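# Stow folded towel in bottom drawer and close it

## Task

Move the folded towel into the bottom drawer, which stands open, keeping it folded flat with its edges square, then push the drawer closed. The attempt fails if the towel's mean height falls by more than roughly a thumb's length in a single drop while neither hand is holding it.

## Robot and tools

ROBOT. Two arms share the table: left_arm on the +y side, base near (-0.022, +0.355, +0.049) m, and right_arm on the -y side, base near (-0.039, -0.316, +0.014) m. right_arm has a five-finger right hand and left_arm a mirror-image left hand. A camera stand sits behind the arms. Objects may occasionally get a small random push.

FRAME. All poses, offsets and readings use the scene frame: origin at table-top height midway between the nominal bases, +x out over the table, +z up, +y toward left_arm. Each arm is tracked by its hand point, fixed to the palm: 0.05 m in front of it and 0.15 m from the wrist face along the fingers. Its +z runs along straight fingers, +y out of the palm, and +x across the palm away from the thumb on the right hand (toward the thumb on the left hand). Straight fingers reach 0.06-0.07 m past the point, with centre lines 0.06 m behind it. A wrist bracket on the little-finger side sticks out and can strike things. Printed positions can be off by a few cm, and hands often rest 1-3 cm (up to 5 cm) below the commanded pose from friction and weight; that alone is not contact.

execute_actions(actions, cameras). actions is a list of actions; each action is a table of 1 to 15 rows, one per 1/30 s step, and a short table repeats its last row to fill 15 steps. Every row holds 28 numbers in [-1, 1], both arms always included, in this order: left_arm dx, dy, dz, rx, ry, rz; left hand little, ring, middle, index, thumb_bend, thumb_turn, force_limit, speed; then the same fourteen for right_arm. The six pose numbers are an offset, not a pose: measured from that arm's Hand target as it stood when the action began, along scene axes, with 1.0 meaning 0.6 m or 180 degrees; rx, ry, rz form one rotation vector turning about the Hand target position. All rows of one action count from that same start, but the next action starts from the new Hand target, so a repeated offset moves further. Six zeros re-command the current Hand target (also how to make a hand that stopped short try again; if it still rests short, send the gap). Orientation commands are clipped to within 40 degrees of the measured one each step. cameras: list of names, ["all"], or []; by default images come only with an empty actions list.

HAND NUMBERS. Fingers and thumb_bend: +1 straight/open, -1 curled/closed. thumb_turn: +1 beside the palm, -1 across in front of it (needed to grip; closes on objects about 0.035-0.065 m thick, handles down to about 0.025 m). force_limit maps -1..+1 to about 0..10 N at the fingertip (0..15 N for the two thumb motors). speed rises from near zero at -1 to full at +0.48 and stays full to +1; use -0.94 or lower for a gentle close. There is no 'unchanged' value: to leave a hand alone, resend the eight numbers of its last executed row, or, if none yet, its hand_measured six plus hand_force_limit and hand_speed. A motor moves only when its own target changes (by 0.002 or more). To squeeze harder, raise force_limit and send a target more closed than hand_measured; to loosen, send one more open.

move(target, speed, blend, blocking, cameras). target is one 28-number row or up to 15 rows, same layout and scale; every row is an offset from the Hand targets at the start of the move, not from the previous row. Both arms travel straight lines that finish together, at least 0.5 s, capped at 10 s. speed is the top path speed in m/s, 0.002 to 4.3, default 0.25 (turn rate up to twice that in rad/s), one value or one per row. blend in metres rounds corners between rows; 0 stops at each. blocking=false returns after about 0.5 s while the motion continues. Paths do not avoid obstacles or the other arm; faster moves lag, stray and hit harder. The result adds a 'move:' line: done, off_target, moving, held or fault, plus limits=paced (pose clipped) or limits=held (steps withheld).

wait(seconds 0-10) lets time pass holding last commands. stop brakes a running move. zoom_image(camera, region [x0, y0, x1, y1] in pixels, at most 504 by 504) enlarges part of a camera's latest image. show_instructions shows reference images. finished_scene(scene=1) ends the scene permanently; the drawer must stay closed with the towel inside without the robot.

CAMERAS: cam_head_left, cam_head_right, cam_high, cam_left_wrist, cam_right_wrist, each 672x504; wrist views may lag their arm slightly.

RESULTS. Per arm: end_effector_position (m), end_effector_quat_wxyz, Hand target, joint positions, velocities (may read 'within noise'), torques (numbers 3 and 4 wrap at ±28 N m), motor temperatures. Per hand, six values in the motor order above: hand_measured (positions on the command scale), hand_stopped_by (moving, target, force, stalled, fault), hand_load_n (fingertip load, positive pushing open; near 0 after a lost grip), plus hand_force_limit and hand_speed. MOTOR HOT appears at 85 °C; at 100 °C an OVER-TEMPERATURE FAULT drops that arm for 30-60 s or more, so avoid long stretched holds or pushing toward unreachable poses.

AVOID. Releasing or losing the towel above the drawer so it falls; anything leaving the table; slamming the drawer or hard hits on fixed or heavy parts (fails the scene); arms touching each other or a hand closing on the other's fingers; overloading fingers; sweeping a hand close to its own base; swinging a load fast. Close the drawer with a controlled push, then back off.

Each tool is called after "Emit:" by a JSON object that holds its "method" and its "body", one argument or row to a line.

Reference images:

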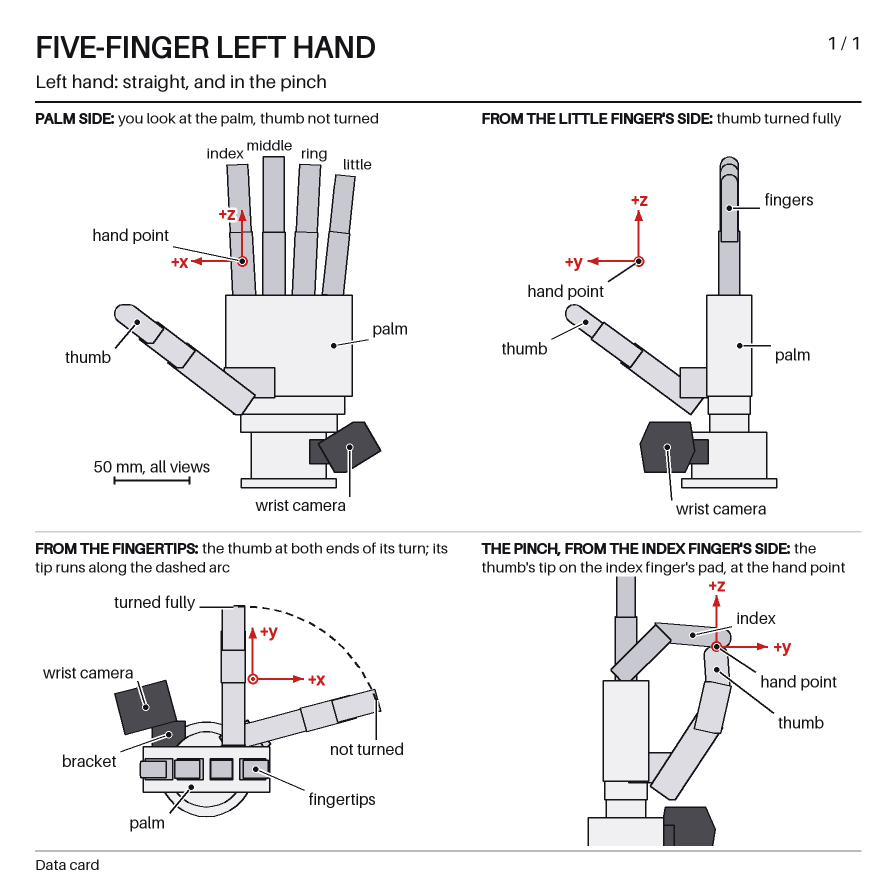

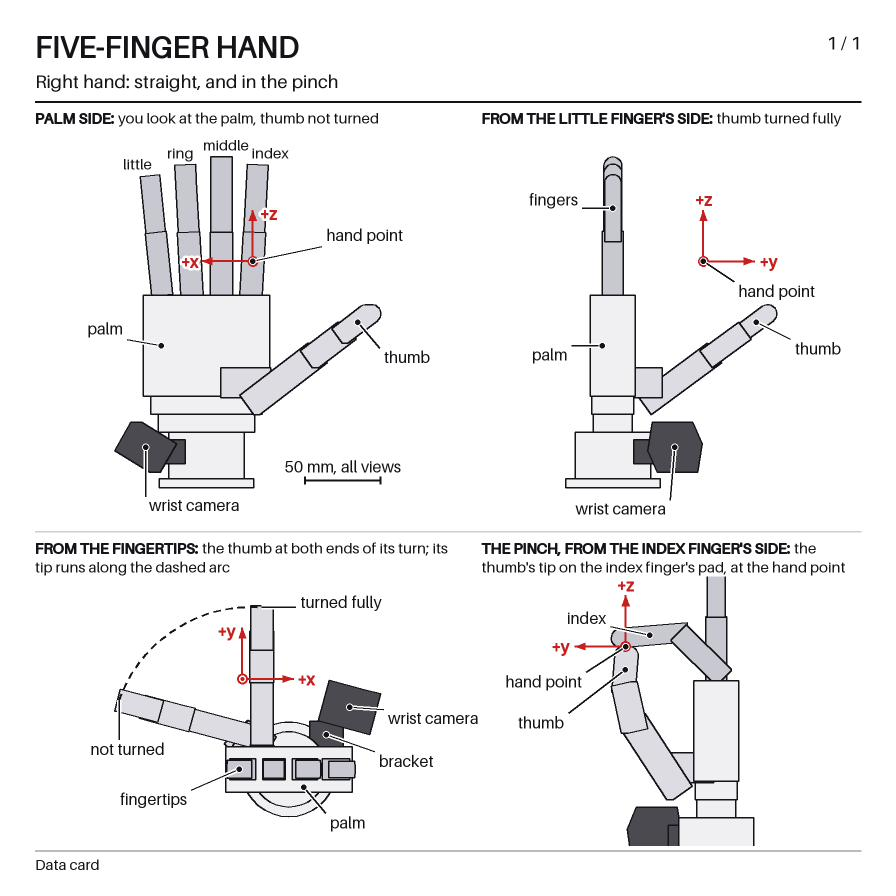

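## Session

Emit:
{"method": "execute_actions", "body": {
  "actions": []
}}

Scene clock: 0.00 s.
left_arm: end_effector_position=(+0.9619, +0.3310, +0.2607) hand_measured=(+1.000, +1.000, +1.000, +1.000, +1.000, +1.000) hand_load_n=(+0.0, +0.0, +0.0, +0.0, +0.0, +0.0) hand_stopped_by=(target, target, target, target, target, target) hand_force_limit=0.00 hand_speed=-0.80 end_effector_quat_wxyz=(+0.568, -0.541, +0.469, -0.405) | right_arm: end_effector_position=(+0.5677, -0.3521, +0.2623) hand_measured=(+1.000, +1.000, +1.000, +1.000, +1.000, +1.000) hand_load_n=(+0.0, +0.0, +0.0, +0.0, +0.0, +0.0) hand_stopped_by=(target, target, target, target, target, target) hand_force_limit=0.00 hand_speed=-0.80 end_effector_quat_wxyz=(+0.614, -0.512, +0.470, -0.374)
Joint positions: left_arm=[-0.044 2.373 2.207 0.138 -0.294 0.087] | right_arm=[-0.315 1.503 0.885 0.657 -0.574 0.218]
Joint velocities: within noise
Joint torques (N m): no reading
Motor temperatures (°C): left_arm=[28 26 30 28 27 27] | right_arm=[30 27 30 29 27 26]
Heat: left arm: hottest elbow 30 °C; right arm: hottest waist 30 °C.
Hand target: left_arm +0.9658, +0.3308, +0.2734; +0.573, -0.537, +0.462, -0.412 | right_arm +0.5740, -0.3540, +0.2800; +0.619, -0.508, +0.458, -0.385

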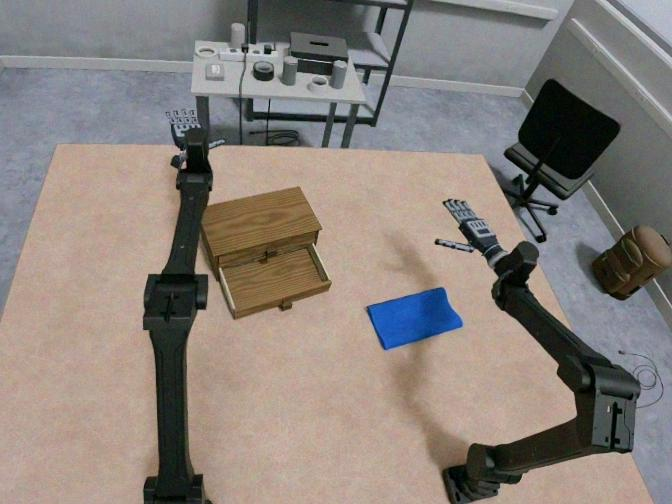

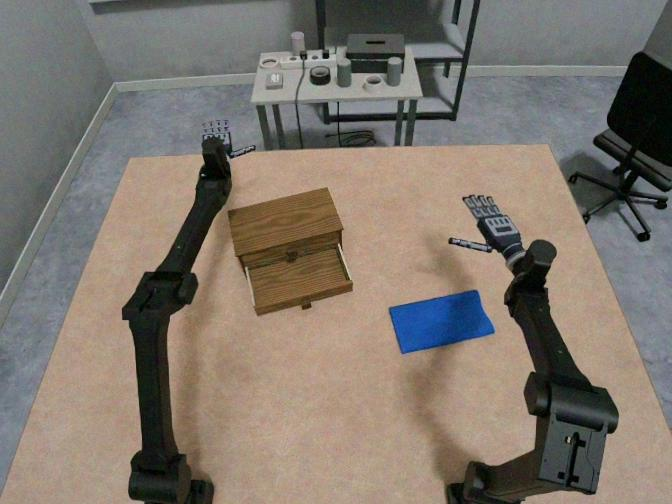

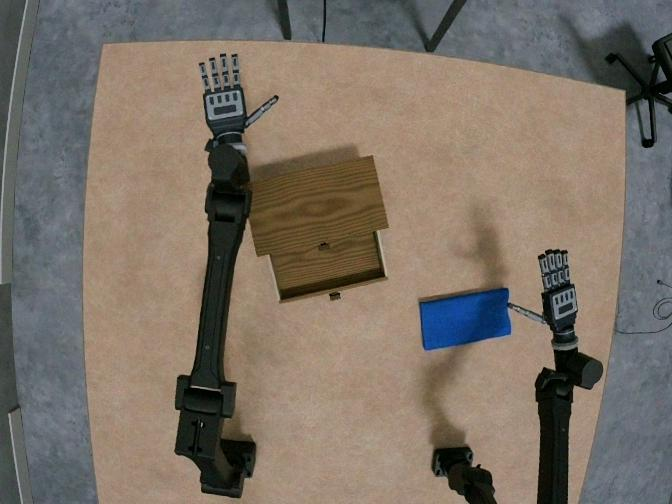

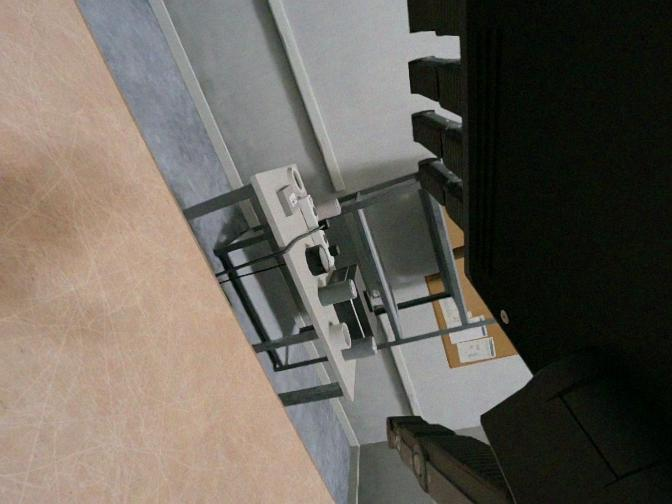

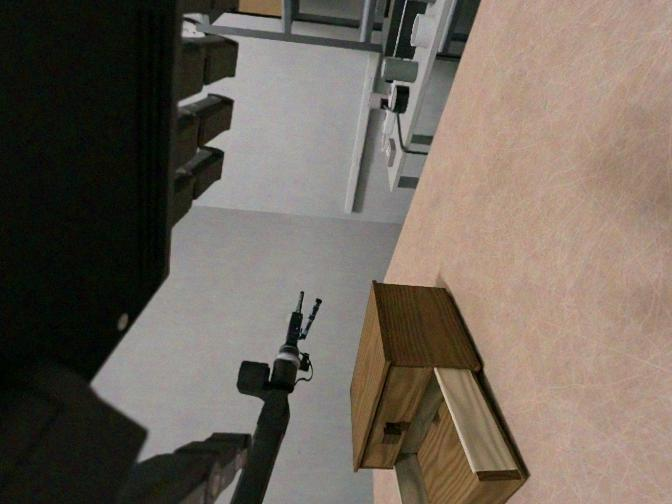

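Emit:
{"method": "zoom_image", "body": {
  "camera": "cam_high",
  "region": [230, 130, 410, 320]
}}

Emit:
{"method": "zoom_image", "body": {
  "camera": "cam_high",
  "region": [400, 240, 600, 370]
}}

Emit:
{"method": "zoom_image", "body": {
  "camera": "cam_head_left",
  "region": [190, 170, 350, 330]
}}

Emit:
{"method": "zoom_image", "body": {
  "camera": "cam_head_left",
  "region": [350, 270, 480, 360]
}}

Emit:
{"method": "zoom_image", "body": {
  "camera": "cam_right_wrist",
  "region": [330, 260, 560, 504]
}}

Scaled by 2.653 from the camera's 672x504 image, which has a finer 960x720 frame.

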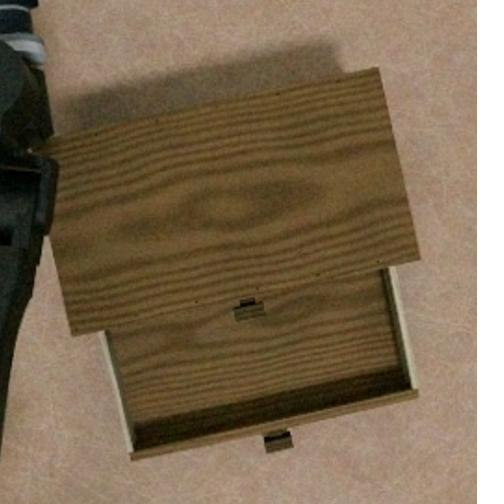

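Scaled by 2.520 from the camera's 672x504 image, which has a finer 960x720 frame.

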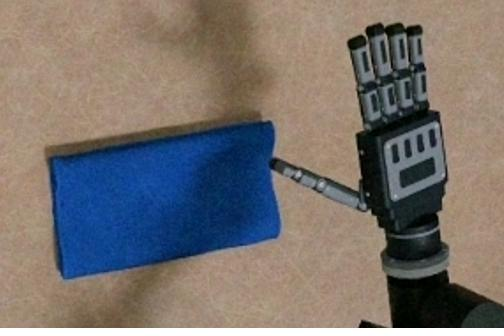

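Scaled by 3.150 from the camera's 672x504 image, which has a finer 960x720 frame.

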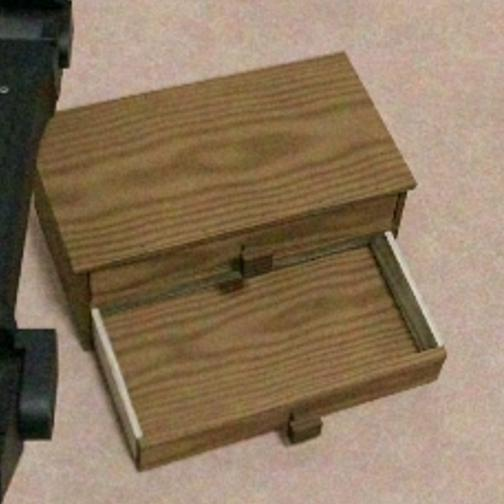

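Scaled by 3.877 from the camera's 672x504 image, which has a finer 960x720 frame.

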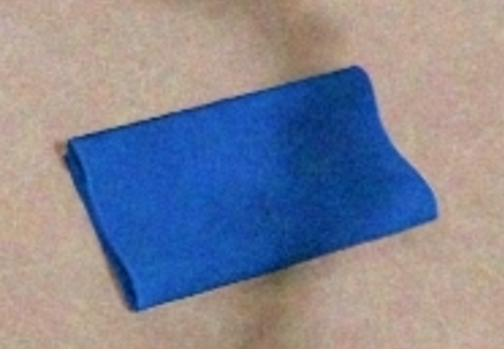

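Scaled by 2.066 from the camera's 672x504 image, which has a finer 960x720 frame.

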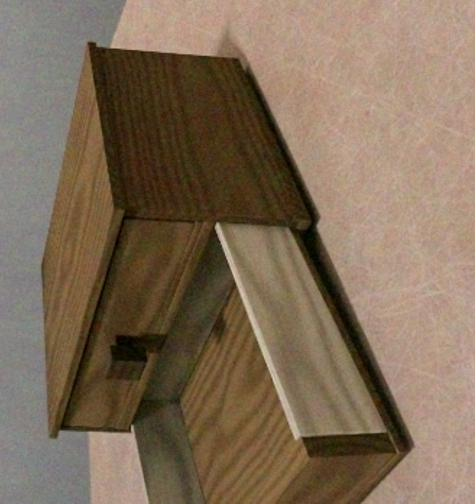

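Emit:
{"method": "move", "body": {
  "target": [0,0,0,0,0,0,1,1,1,1,1,1,0,-0.8,-0.49,0.04,-0.2333,0.3965,0.2859,-0.232,1,1,1,1,1,1,0,-0.8],
  "cameras": ["cam_right_wrist","cam_high","cam_head_right"]
}}

Scene clock: 21.63 s.
left_arm: end_effector_position=(+0.9619, +0.3310, +0.2607) hand_measured=(+1.000, +1.000, +1.000, +1.000, +1.000, +1.000) hand_load_n=(-0.5, -0.5, +0.0, +0.0, +0.0, -0.5) hand_stopped_by=(target, target, target, target, target, target) hand_force_limit=0.00 hand_speed=-0.80 end_effector_quat_wxyz=(+0.568, -0.541, +0.469, -0.405) | right_arm: end_effector_position=(+0.2787, -0.3249, +0.1341) hand_measured=(+1.000, +1.000, +1.000, +1.000, +1.000, +1.000) hand_load_n=(+0.0, +0.0, +0.0, +0.0, +0.0, +0.0) hand_stopped_by=(target, target, target, target, target, target) hand_force_limit=0.00 hand_speed=-0.80 end_effector_quat_wxyz=(+0.379, -0.014, +0.925, +0.000)
Joint positions: left_arm=[-0.044 2.373 2.207 0.138 -0.294 0.087] | right_arm=[-0.438 0.666 0.332 -0.508 -0.298 1.238]
Joint torques (N m): left_arm=[1.44 -27.93 11.97 2.11 0.02 0.04] | right_arm=[-2.73 -1.79 8.92 0.91 -0.32 0.14]
Heat: left arm: hottest elbow 33 °C; right arm: hottest elbow 32 °C.
Hand target: left_arm +0.9658, +0.3308, +0.2734; +0.573, -0.537, +0.462, -0.412 | right_arm +0.2800, -0.3300, +0.1400; +0.383, +0.000, +0.924, +0.000
Off the commanded pose: left_arm 0.013 m, 1 deg | right_arm 0.008 m, 2 deg.
move: off_target (left_arm)
camera_calibration:
cam_right_wrist: T_world_to_cam=[[-0.242629, 0.946056, -0.214729, 0.400805], [0.194746, 0.264335, 0.944564, -0.0955743], [0.950371, 0.187361, -0.248376, -0.0542625], [0, 0, 0, 1]] pos_world=[0.167429, -0.343753, 0.162863]
Images, in order (width x height): cam_head_right 672x504, cam_high 672x504, cam_right_wrist 672x504.

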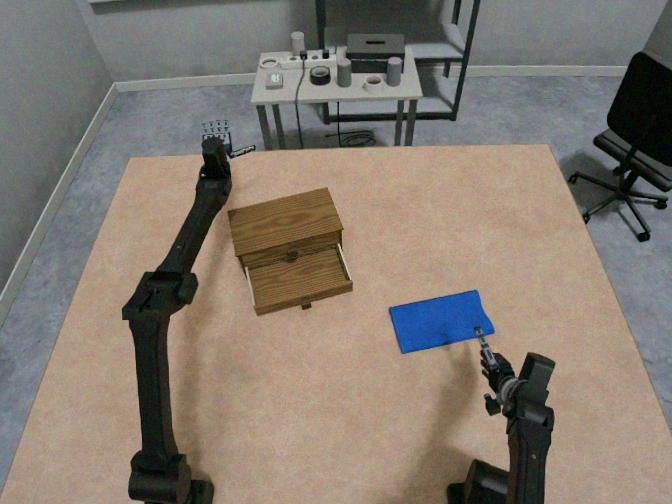

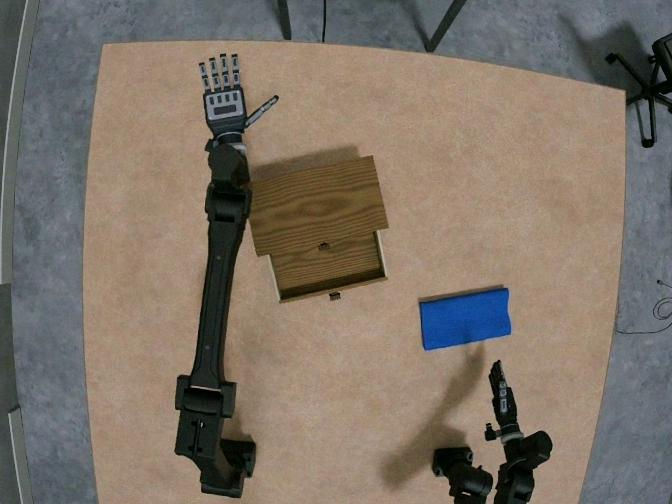

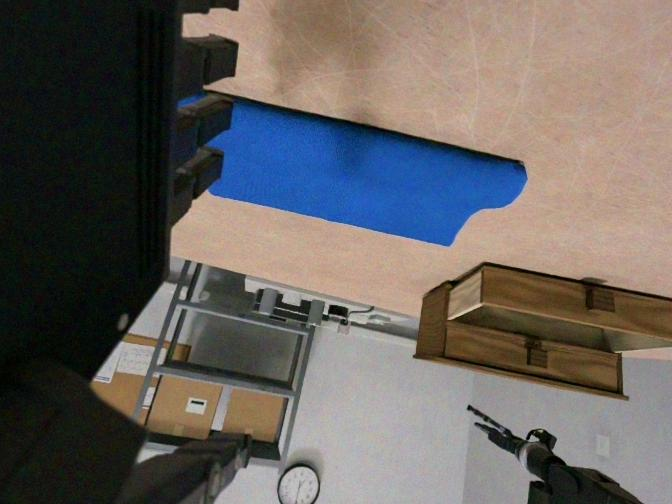

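Emit:
{"method": "zoom_image", "body": {
  "camera": "cam_right_wrist",
  "region": [380, 130, 560, 265]
}}

Emit:
{"method": "zoom_image", "body": {
  "camera": "cam_right_wrist",
  "region": [400, 240, 672, 420]
}}

Scaled by 2.800 from the camera's 672x504 image, which has a finer 960x720 frame.

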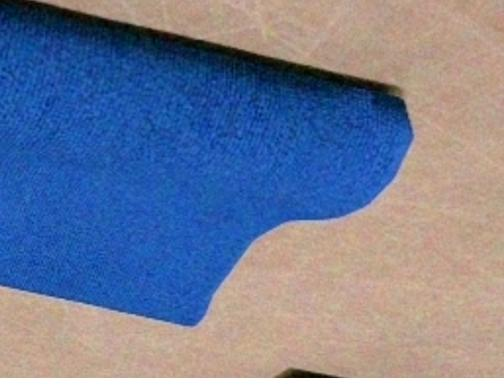

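Scaled by 1.853 from the camera's 672x504 image, which has a finer 960x720 frame.

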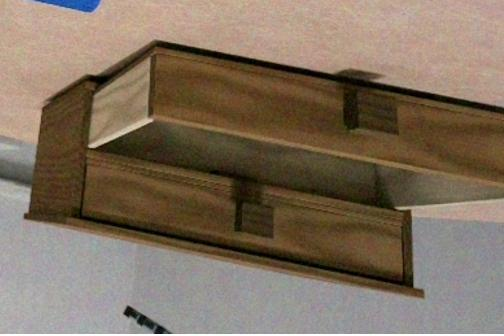

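Emit:
{"method": "move", "body": {
  "target": [0,0,0,0,0,0,1,1,1,1,1,1,0,-0.8,-0.0167,-0.2833,-0.1083,-0.4718,-0.1954,0.1954,1,1,1,1,1,1,0,-0.8],
  "cameras": ["cam_right_wrist","cam_high"]
}}

Scene clock: 28.30 s.
left_arm: end_effector_position=(+0.9619, +0.3310, +0.2607) hand_measured=(+1.000, +1.000, +1.000, +1.000, +1.000, +1.000) hand_load_n=(+0.0, +0.0, +0.0, +0.0, +0.0, +0.0) hand_stopped_by=(target, target, target, target, target, target) hand_force_limit=0.00 hand_speed=-0.80 end_effector_quat_wxyz=(+0.568, -0.541, +0.469, -0.405) | right_arm: end_effector_position=(+0.2687, -0.4899, +0.0716) hand_measured=(+1.000, +1.000, +1.000, +1.000, +1.000, +1.000) hand_load_n=(+0.0, +0.0, -0.5, +0.0, +0.0, +0.0) hand_stopped_by=(target, target, target, target, target, target) hand_force_limit=0.00 hand_speed=-0.80 end_effector_quat_wxyz=(+0.501, -0.505, +0.502, -0.493)
Joint positions: left_arm=[-0.044 2.373 2.207 0.138 -0.294 0.087] | right_arm=[-1.085 1.654 0.193 1.433 -1.076 -0.021]
Joint torques (N m): left_arm=[1.44 -27.87 11.95 2.1 0.02 0.05] | right_arm=[-2.78 -6.65 2.86 1.87 -0.13 0.11]
Heat: left arm: hottest elbow 34 °C; right arm: hottest elbow 33 °C.
Hand target: left_arm +0.9658, +0.3308, +0.2734; +0.573, -0.537, +0.462, -0.412 | right_arm +0.2700, -0.4999, +0.0751; +0.500, -0.500, +0.500, -0.500
Off the commanded pose: left_arm 0.013 m, 1 deg | right_arm 0.011 m, 1 deg.
move: off_target (left_arm, right_arm)
camera_calibration:
cam_right_wrist: T_world_to_cam=[[-0.017336, -0.295462, -0.955197, -0.0746875], [-0.547009, 0.802493, -0.238299, 0.556715], [0.836947, 0.518371, -0.175532, 0.158003], [0, 0, 0, 1]] pos_world=[0.170993, -0.550731, 0.0890581]
Images, in order (width x height): cam_high 672x504, cam_right_wrist 672x504.

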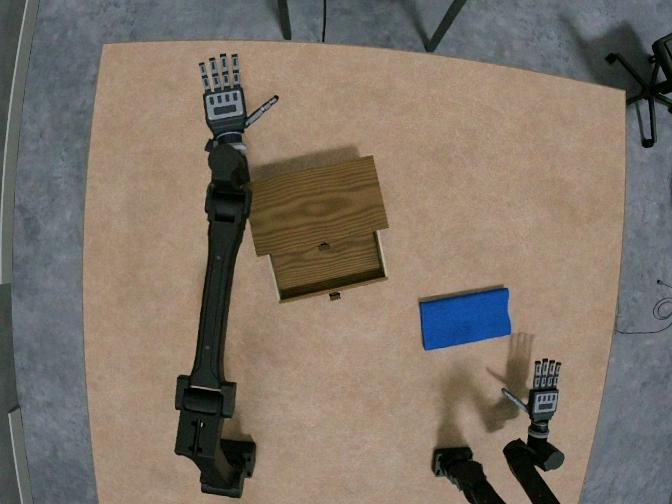

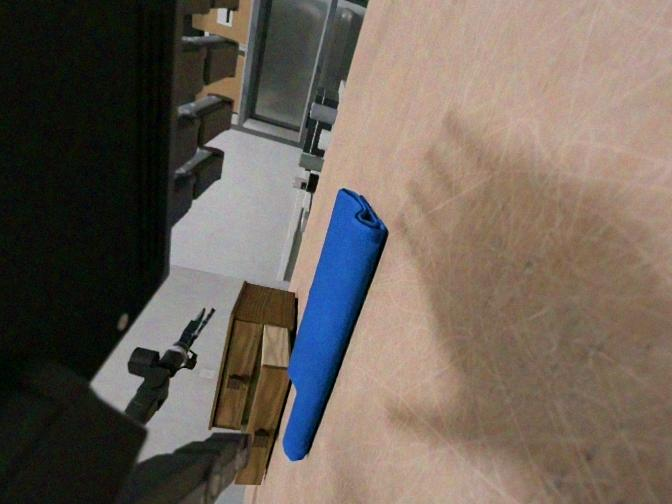

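Emit:
{"method": "zoom_image", "body": {
  "camera": "cam_right_wrist",
  "region": [320, 170, 410, 270]
}}

Emit:
{"method": "zoom_image", "body": {
  "camera": "cam_right_wrist",
  "region": [230, 270, 400, 480]
}}

Scaled by 5.040 from the camera's 672x504 image, which has a finer 960x720 frame.

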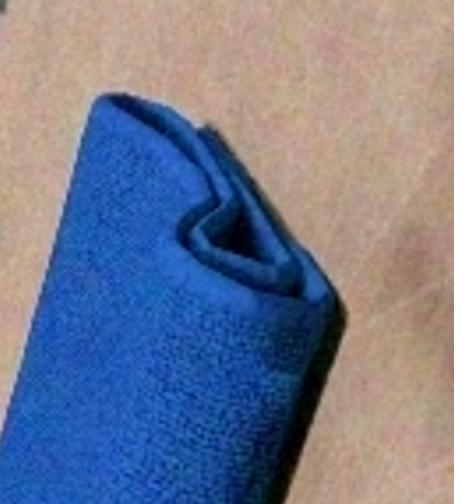

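Scaled by 2.400 from the camera's 672x504 image, which has a finer 960x720 frame.

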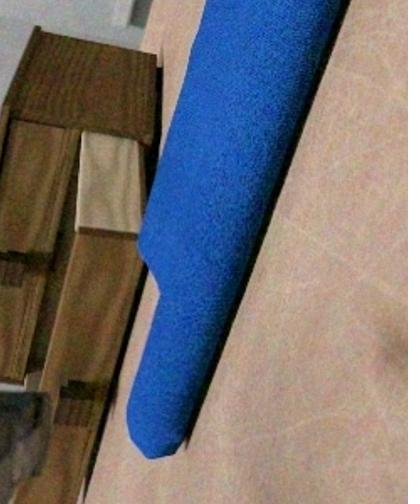

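Emit:
{"method": "move", "body": {
  "target": [
    [-0.2767,-0.135,0.095,-0.0593,0.1906,0.013,1,1,1,1,1,-1,0,-0.3, 0,0,0.2083,0,0,0,0,0,0,0,1,-1,0,-0.3],
    [-0.785,-0.4183,0.0117,-0.1483,0.4764,0.0325,1,1,1,1,1,-1,0,-0.3, 0.5167,0.3082,0.1748,-0.0465,0.4985,0.0465,0,0,0,0,1,-1,0,-0.3]
  ],
  "blend": 0.03,
  "speed": 0.35,
  "cameras": ["all"]
}}

Scene clock: 41.53 s.
left_arm: end_effector_position=(+0.5009, +0.0806, +0.2791) hand_measured=(+1.000, +1.000, +1.000, +1.000, +1.000, -1.000) hand_load_n=(+0.0, +0.0, +0.0, +0.0, +0.0, +0.0) hand_stopped_by=(target, target, target, target, target, target) hand_force_limit=0.00 hand_speed=-0.30 end_effector_quat_wxyz=(-0.003, +0.796, -0.605, +0.005) | right_arm: end_effector_position=(+0.5690, -0.3188, +0.1708) hand_measured=(+0.000, +0.000, +0.000, +0.000, +1.000, -1.000) hand_load_n=(+0.0, +0.0, +0.0, +0.0, +0.0, +0.0) hand_stopped_by=(target, target, target, target, target, target) hand_force_limit=0.00 hand_speed=-0.30 end_effector_quat_wxyz=(+0.008, +0.773, -0.634, -0.013)
Joint positions: left_arm=[-0.368 1.98 2.104 -1.684 -0.003 -0.651] | right_arm=[-0.053 2.203 2.273 -1.671 -0.004 -0.229]
Joint torques (N m): left_arm=[1.08 -22.48 7.64 -0.5 0.1 -0.08] | right_arm=[-1.32 -20.78 11.63 -0.51 0.23 0.11]
Motor temperatures (°C): left_arm=[28 28 35 29 27 27] | right_arm=[30 28 33 29 27 26]
Heat: left arm: hottest elbow 35 °C; right arm: hottest elbow 33 °C.
Hand target: left_arm +0.4947, +0.0798, +0.2804; -0.001, +0.799, -0.602, +0.000 | right_arm +0.5800, -0.3150, +0.1801; +0.000, +0.770, -0.638, +0.000
Off the commanded pose: left_arm 0.006 m, 1 deg | right_arm 0.015 m, 2 deg.
move: off_target (right_arm)
camera_calibration:
cam_left_wrist: T_world_to_cam=[[0.997651, 0.021413, 0.0650621, -0.525427], [-0.016419, -0.847422, 0.530667, -0.0722356], [0.0664982, -0.530488, -0.84508, 0.358947], [0, 0, 0, 1]] pos_world=[0.499138, 0.140454, 0.375857]
cam_right_wrist: T_world_to_cam=[[-0.876489, -0.48038, 0.0316349, 0.337282], [-0.386244, 0.740912, 0.549423, 0.361588], [-0.287371, 0.469345, -0.834945, 0.572047], [0, 0, 0, 1]] pos_world=[0.599674, -0.374368, 0.268294]

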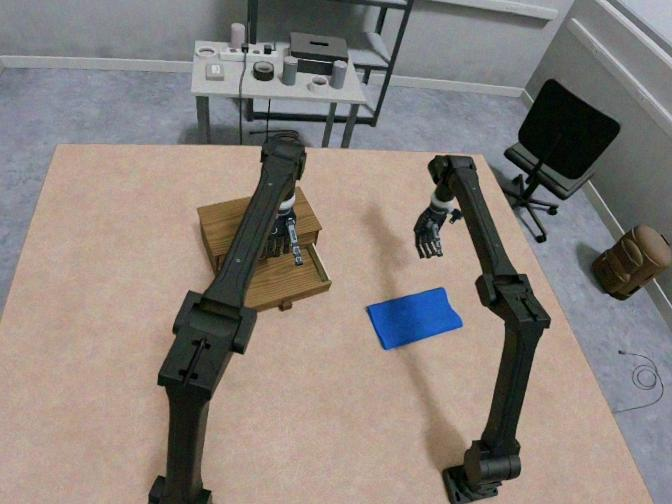

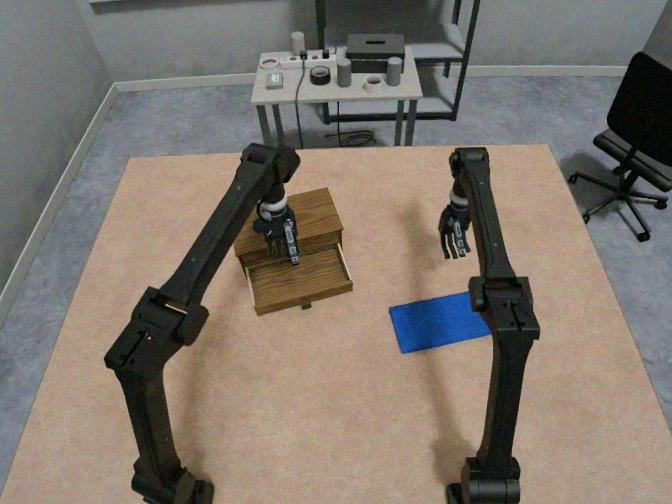

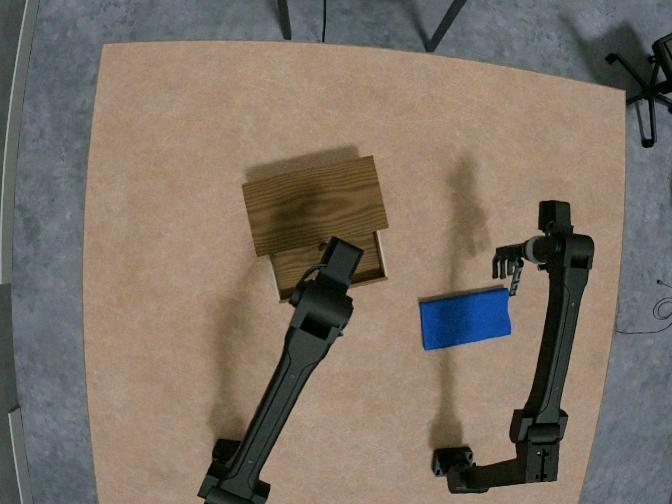

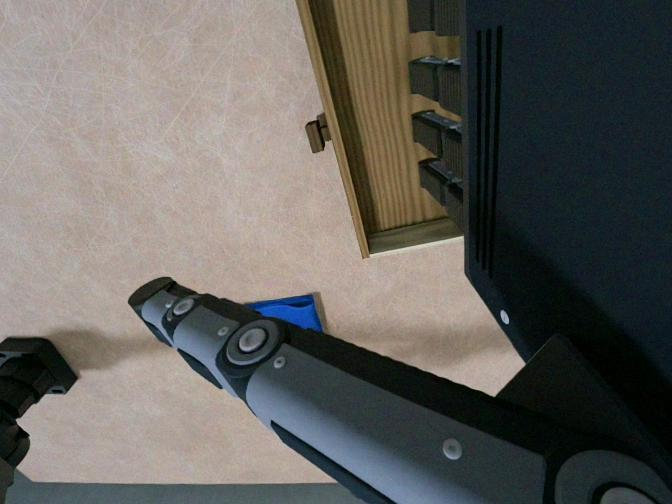

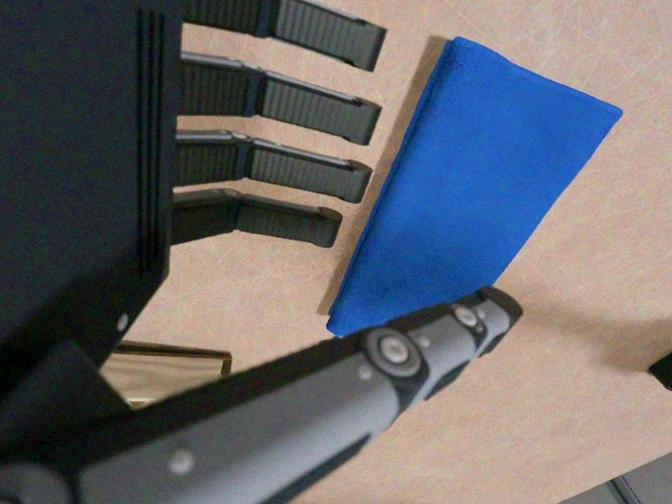

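Emit:
{"method": "zoom_image", "body": {
  "camera": "cam_left_wrist",
  "region": [280, 0, 480, 270]
}}

Emit:
{"method": "zoom_image", "body": {
  "camera": "cam_right_wrist",
  "region": [300, 20, 640, 350]
}}

Scaled by 1.867 from the camera's 672x504 image, which has a finer 960x720 frame.

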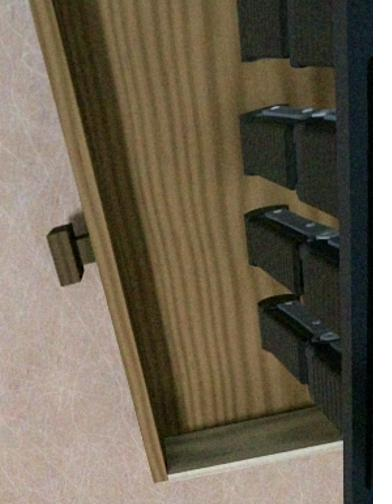

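Scaled by 1.482 from the camera's 672x504 image, which has a finer 960x720 frame.

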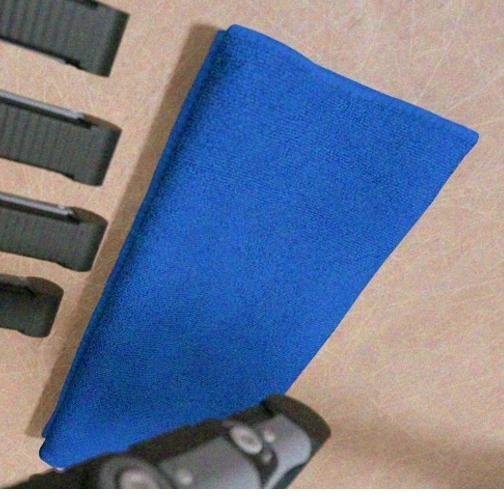

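Emit:
{"method": "move", "body": {
  "target": [0.01,-0.0707,-0.2507,0,0,0,1,1,1,1,1,-1,0,-0.3,-0.0667,-0.0167,-0.1333,0,0,0,0,0,0,0,1,-1,0,-0.3],
  "speed": 0.2,
  "cameras": ["all"]
}}

Scene clock: 45.63 s.
left_arm: end_effector_position=(+0.5016, +0.0423, +0.1349) hand_measured=(+1.000, +1.000, +1.000, +1.000, +1.000, -1.000) hand_load_n=(+0.0, +0.0, +0.0, +0.0, +0.0, +0.0) hand_stopped_by=(target, target, target, target, target, target) hand_force_limit=0.00 hand_speed=-0.30 end_effector_quat_wxyz=(-0.001, +0.797, -0.604, +0.000) | right_arm: end_effector_position=(+0.5355, -0.3178, +0.0868) hand_measured=(+0.000, +0.000, +0.000, +0.000, +1.000, -1.000) hand_load_n=(+0.0, +0.0, +0.0, +0.0, -0.5, +0.0) hand_stopped_by=(target, target, target, target, target, target) hand_force_limit=0.00 hand_speed=-0.30 end_effector_quat_wxyz=(+0.010, +0.773, -0.634, -0.015)
Joint positions: left_arm=[-0.424 2.057 1.846 -1.36 -0.003 -0.709] | right_arm=[-0.053 2.115 1.901 -1.392 -0.003 -0.229]
Joint torques (N m): left_arm=[0.91 -21.77 8.21 0.24 0.1 -0.09] | right_arm=[-2.55 -22.42 7.61 0.24 0.22 -0.06]
Heat: left arm: hottest elbow 35 °C; right arm: hottest elbow 34 °C.
Hand target: left_arm +0.5008, +0.0374, +0.1300; -0.001, +0.799, -0.602, +0.000 | right_arm +0.5400, -0.3250, +0.1000; +0.000, +0.770, -0.638, +0.000
Off the commanded pose: left_arm 0.007 m, 0 deg | right_arm 0.016 m, 2 deg.
move: off_target (right_arm)
camera_calibration:
cam_left_wrist: T_world_to_cam=[[0.998182, 0.0237756, 0.0553873, -0.514991], [-0.00903149, -0.849544, 0.52744, -0.0313795], [0.0595942, -0.526981, -0.847785, 0.220442], [0, 0, 0, 1]] pos_world=[0.500634, 0.101755, 0.231962]
cam_right_wrist: T_world_to_cam=[[-0.87628, -0.480406, 0.0366487, 0.310394], [-0.383346, 0.741271, 0.550966, 0.39259], [-0.291854, 0.468752, -0.833722, 0.494012], [0, 0, 0, 1]] pos_world=[0.566669, -0.373469, 0.184189]

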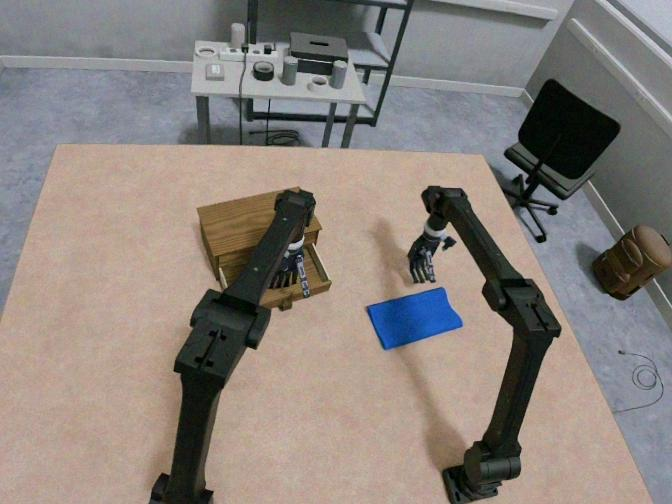

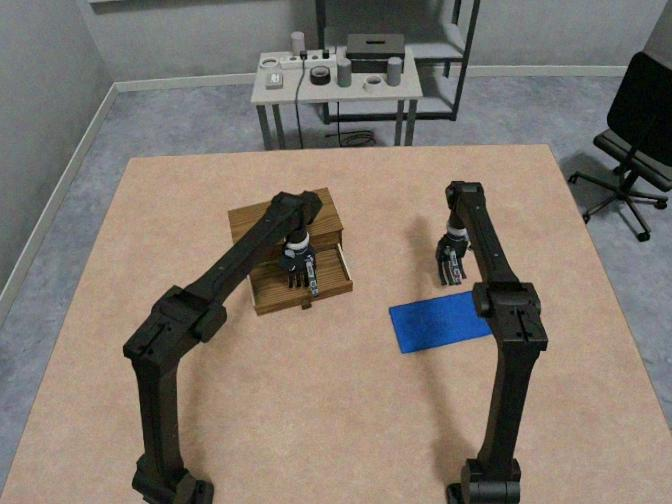

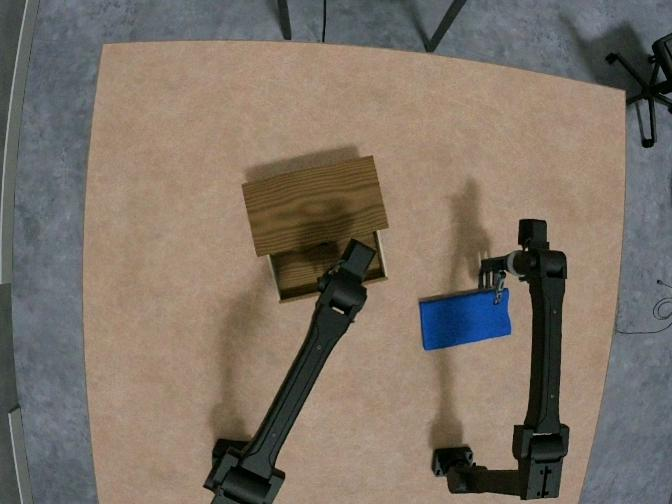

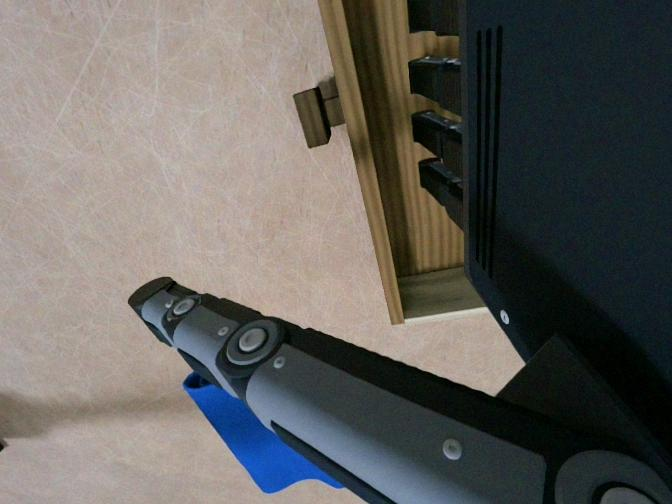

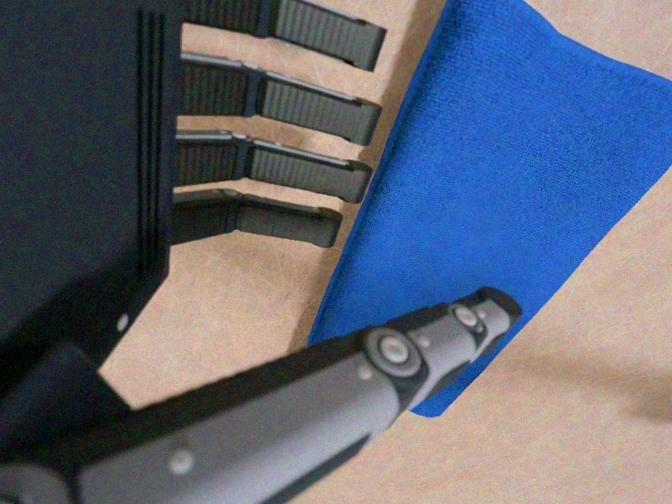

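Emit:
{"method": "move", "body": {
  "target": [
    [0,0,-0.0633,0,0,0,1,1,1,1,1,-1,0,-0.3,-0.025,-0.01,-0.045,0,0,0,0,0,0,0,1,-1,0,-0.3],
    [-0.0481,-0.0138,-0.0633,0,0,0,1,1,1,1,1,-1,0,-0.3,-0.025,-0.01,-0.045,0,0,0,0,0,0,0,1,-1,0,-0.3]
  ],
  "speed": 0.1,
  "cameras": ["cam_head_right","cam_left_wrist","cam_right_wrist","cam_high"]
}}

Scene clock: 48.20 s.
left_arm: end_effector_position=(+0.4805, +0.0348, +0.0988) hand_measured=(+1.000, +1.000, +1.000, +1.000, +1.000, -1.000) hand_load_n=(+0.0, +0.0, +0.0, +0.0, +0.0, +0.0) hand_stopped_by=(target, target, target, target, target, target) hand_force_limit=0.00 hand_speed=-0.30 end_effector_quat_wxyz=(-0.005, +0.798, -0.602, +0.005) | right_arm: end_effector_position=(+0.5201, -0.3217, +0.0608) hand_measured=(+0.000, +0.000, +0.000, +0.000, +1.000, -1.000) hand_load_n=(+0.0, +0.0, +0.0, +0.0, +0.0, +0.0) hand_stopped_by=(target, target, target, target, target, target) hand_force_limit=0.00 hand_speed=-0.30 end_effector_quat_wxyz=(+0.009, +0.771, -0.637, -0.014)
Joint positions: left_arm=[-0.451 2.031 1.709 -1.236 -0.008 -0.742] | right_arm=[-0.06 2.09 1.79 -1.304 -0.003 -0.229]
Joint torques (N m): left_arm=[0.44 -21.54 6.61 0.24 0.32 -0.08] | right_arm=[-2.73 -21.77 7.43 0.18 0.22 -0.17]
Heat: left arm: hottest elbow 35 °C; right arm: hottest elbow 34 °C.
Hand target: left_arm +0.4718, +0.0291, +0.0919; -0.001, +0.799, -0.602, +0.000 | right_arm +0.5251, -0.3311, +0.0731; +0.000, +0.770, -0.638, +0.000
Off the commanded pose: left_arm 0.012 m, 1 deg | right_arm 0.016 m, 2 deg.
move: off_target (left_arm, right_arm)
camera_calibration:
cam_left_wrist: T_world_to_cam=[[0.997271, 0.0290816, 0.0678596, -0.492757], [-0.0111055, -0.849601, 0.52731, -0.0178387], [0.0729886, -0.526624, -0.846959, 0.180543], [0, 0, 0, 1]] pos_world=[0.478037, 0.0942527, 0.195757]
cam_right_wrist: T_world_to_cam=[[-0.879937, -0.473742, 0.0357778, 0.300157], [-0.378358, 0.744327, 0.550293, 0.402248], [-0.287328, 0.470686, -0.834204, 0.467971], [0, 0, 0, 1]] pos_world=[0.550774, -0.377475, 0.15829]
Images, in order (width x height): cam_head_right 672x504, cam_high 672x504, cam_left_wrist 672x504, cam_right_wrist 672x504.

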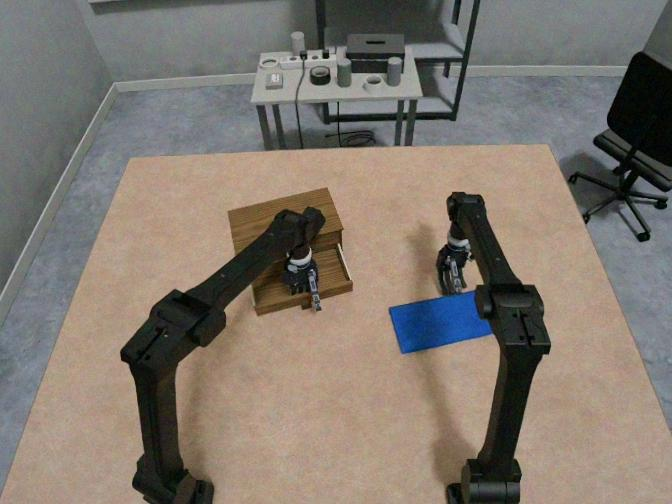

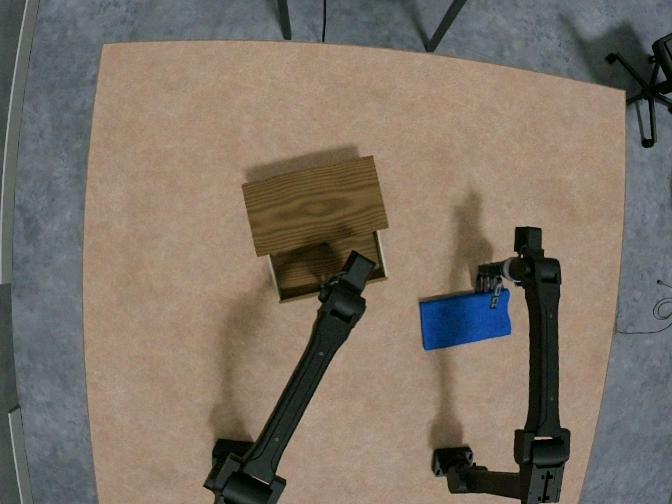

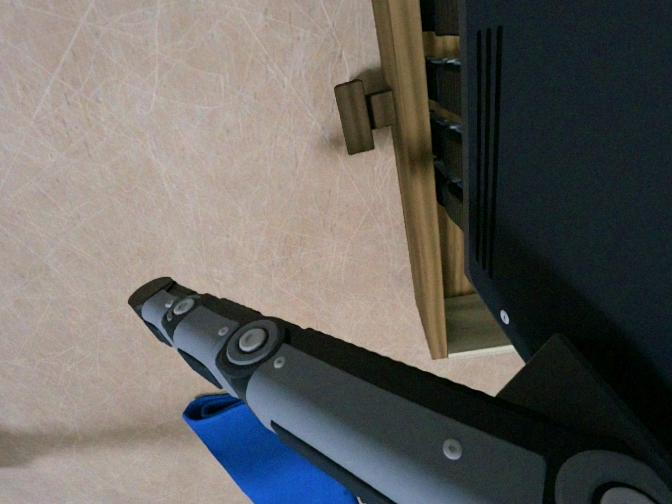

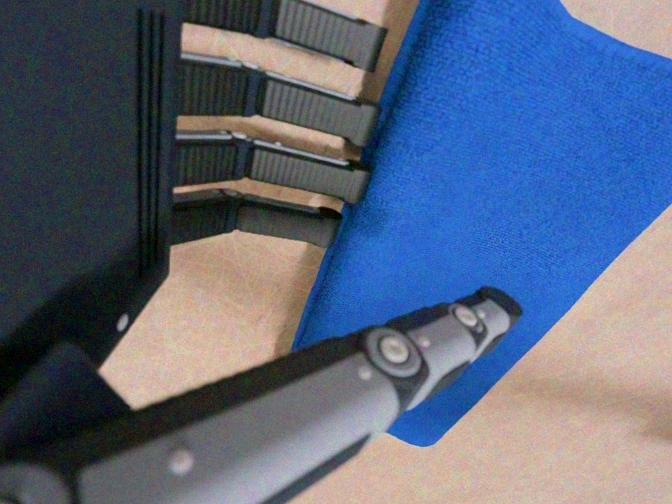

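Emit:
{"method": "move", "body": {
  "target": [-0.04,-0.0115,0.008,0,0,0,1,1,1,1,1,-1,0,-0.3,0,0,0,0,0,0,0,0,0,0,1,-1,0,-0.3],
  "speed": 0.06,
  "cameras": ["cam_left_wrist","cam_high","cam_head_left"]
}}

Scene clock: 49.37 s.
left_arm: end_effector_position=(+0.4750, +0.0351, +0.1018) hand_measured=(+1.000, +1.000, +1.000, +1.000, +1.000, -1.000) hand_load_n=(+0.0, +0.5, +0.0, +0.0, +0.0, +0.0) hand_stopped_by=(target, target, target, target, target, target) hand_force_limit=0.00 hand_speed=-0.30 end_effector_quat_wxyz=(-0.012, +0.802, -0.597, +0.020) | right_arm: end_effector_position=(+0.5201, -0.3217, +0.0608) hand_measured=(+0.000, +0.000, +0.000, +0.000, +1.000, -1.000) hand_load_n=(+0.0, +0.5, +0.5, +0.0, +0.0, +0.0) hand_stopped_by=(target, target, target, target, target, target) hand_force_limit=0.00 hand_speed=-0.30 end_effector_quat_wxyz=(+0.009, +0.771, -0.637, -0.014)
Joint positions: left_arm=[-0.457 1.99 1.653 -1.189 -0.017 -0.759] | right_arm=[-0.06 2.09 1.79 -1.304 -0.003 -0.229]
Joint torques (N m): left_arm=[-1.32 -21.77 5.74 -1.03 0.65 -0.2] | right_arm=[-2.73 -21.77 7.43 0.18 0.22 -0.17]
Heat: left arm: hottest elbow 35 °C; right arm: hottest elbow 34 °C.
Hand target: left_arm +0.4479, +0.0223, +0.0968; -0.001, +0.799, -0.602, +0.000 | right_arm +0.5251, -0.3311, +0.0731; +0.000, +0.770, -0.638, +0.000
Off the commanded pose: left_arm 0.030 m, 3 deg | right_arm 0.016 m, 2 deg.
move: off_target (left_arm, right_arm)
camera_calibration:
cam_left_wrist: T_world_to_cam=[[0.994041, 0.0414025, 0.100842, -0.489684], [-0.0188148, -0.846023, 0.532814, -0.0163156], [0.107375, -0.531536, -0.840202, 0.166828], [0, 0, 0, 1]] pos_world=[0.468546, 0.095146, 0.198244]
Images, in order (width x height): cam_head_left 672x504, cam_high 672x504, cam_left_wrist 672x504.

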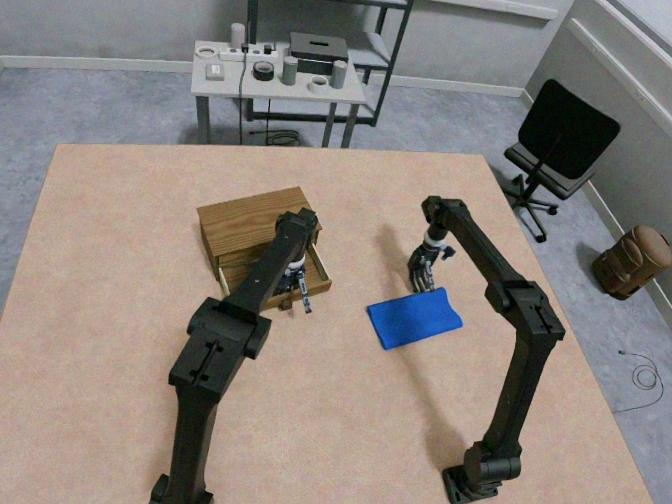

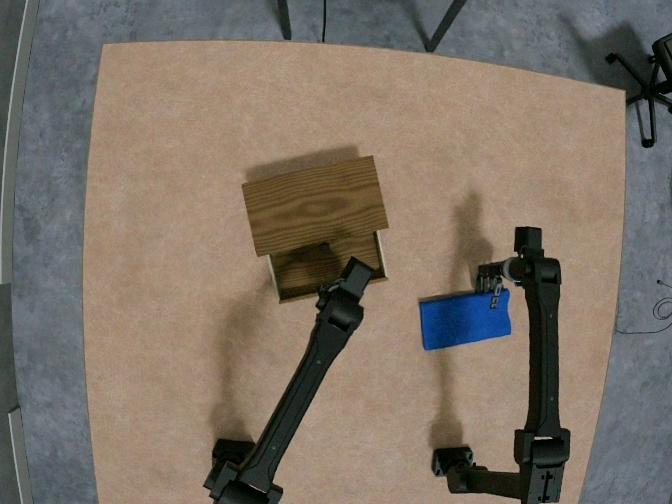

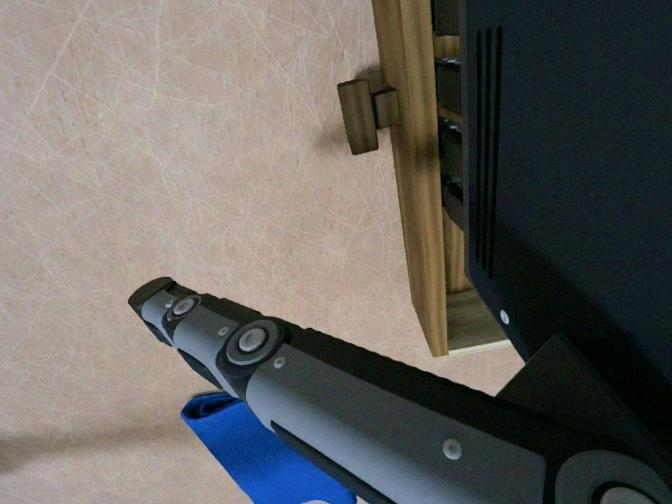

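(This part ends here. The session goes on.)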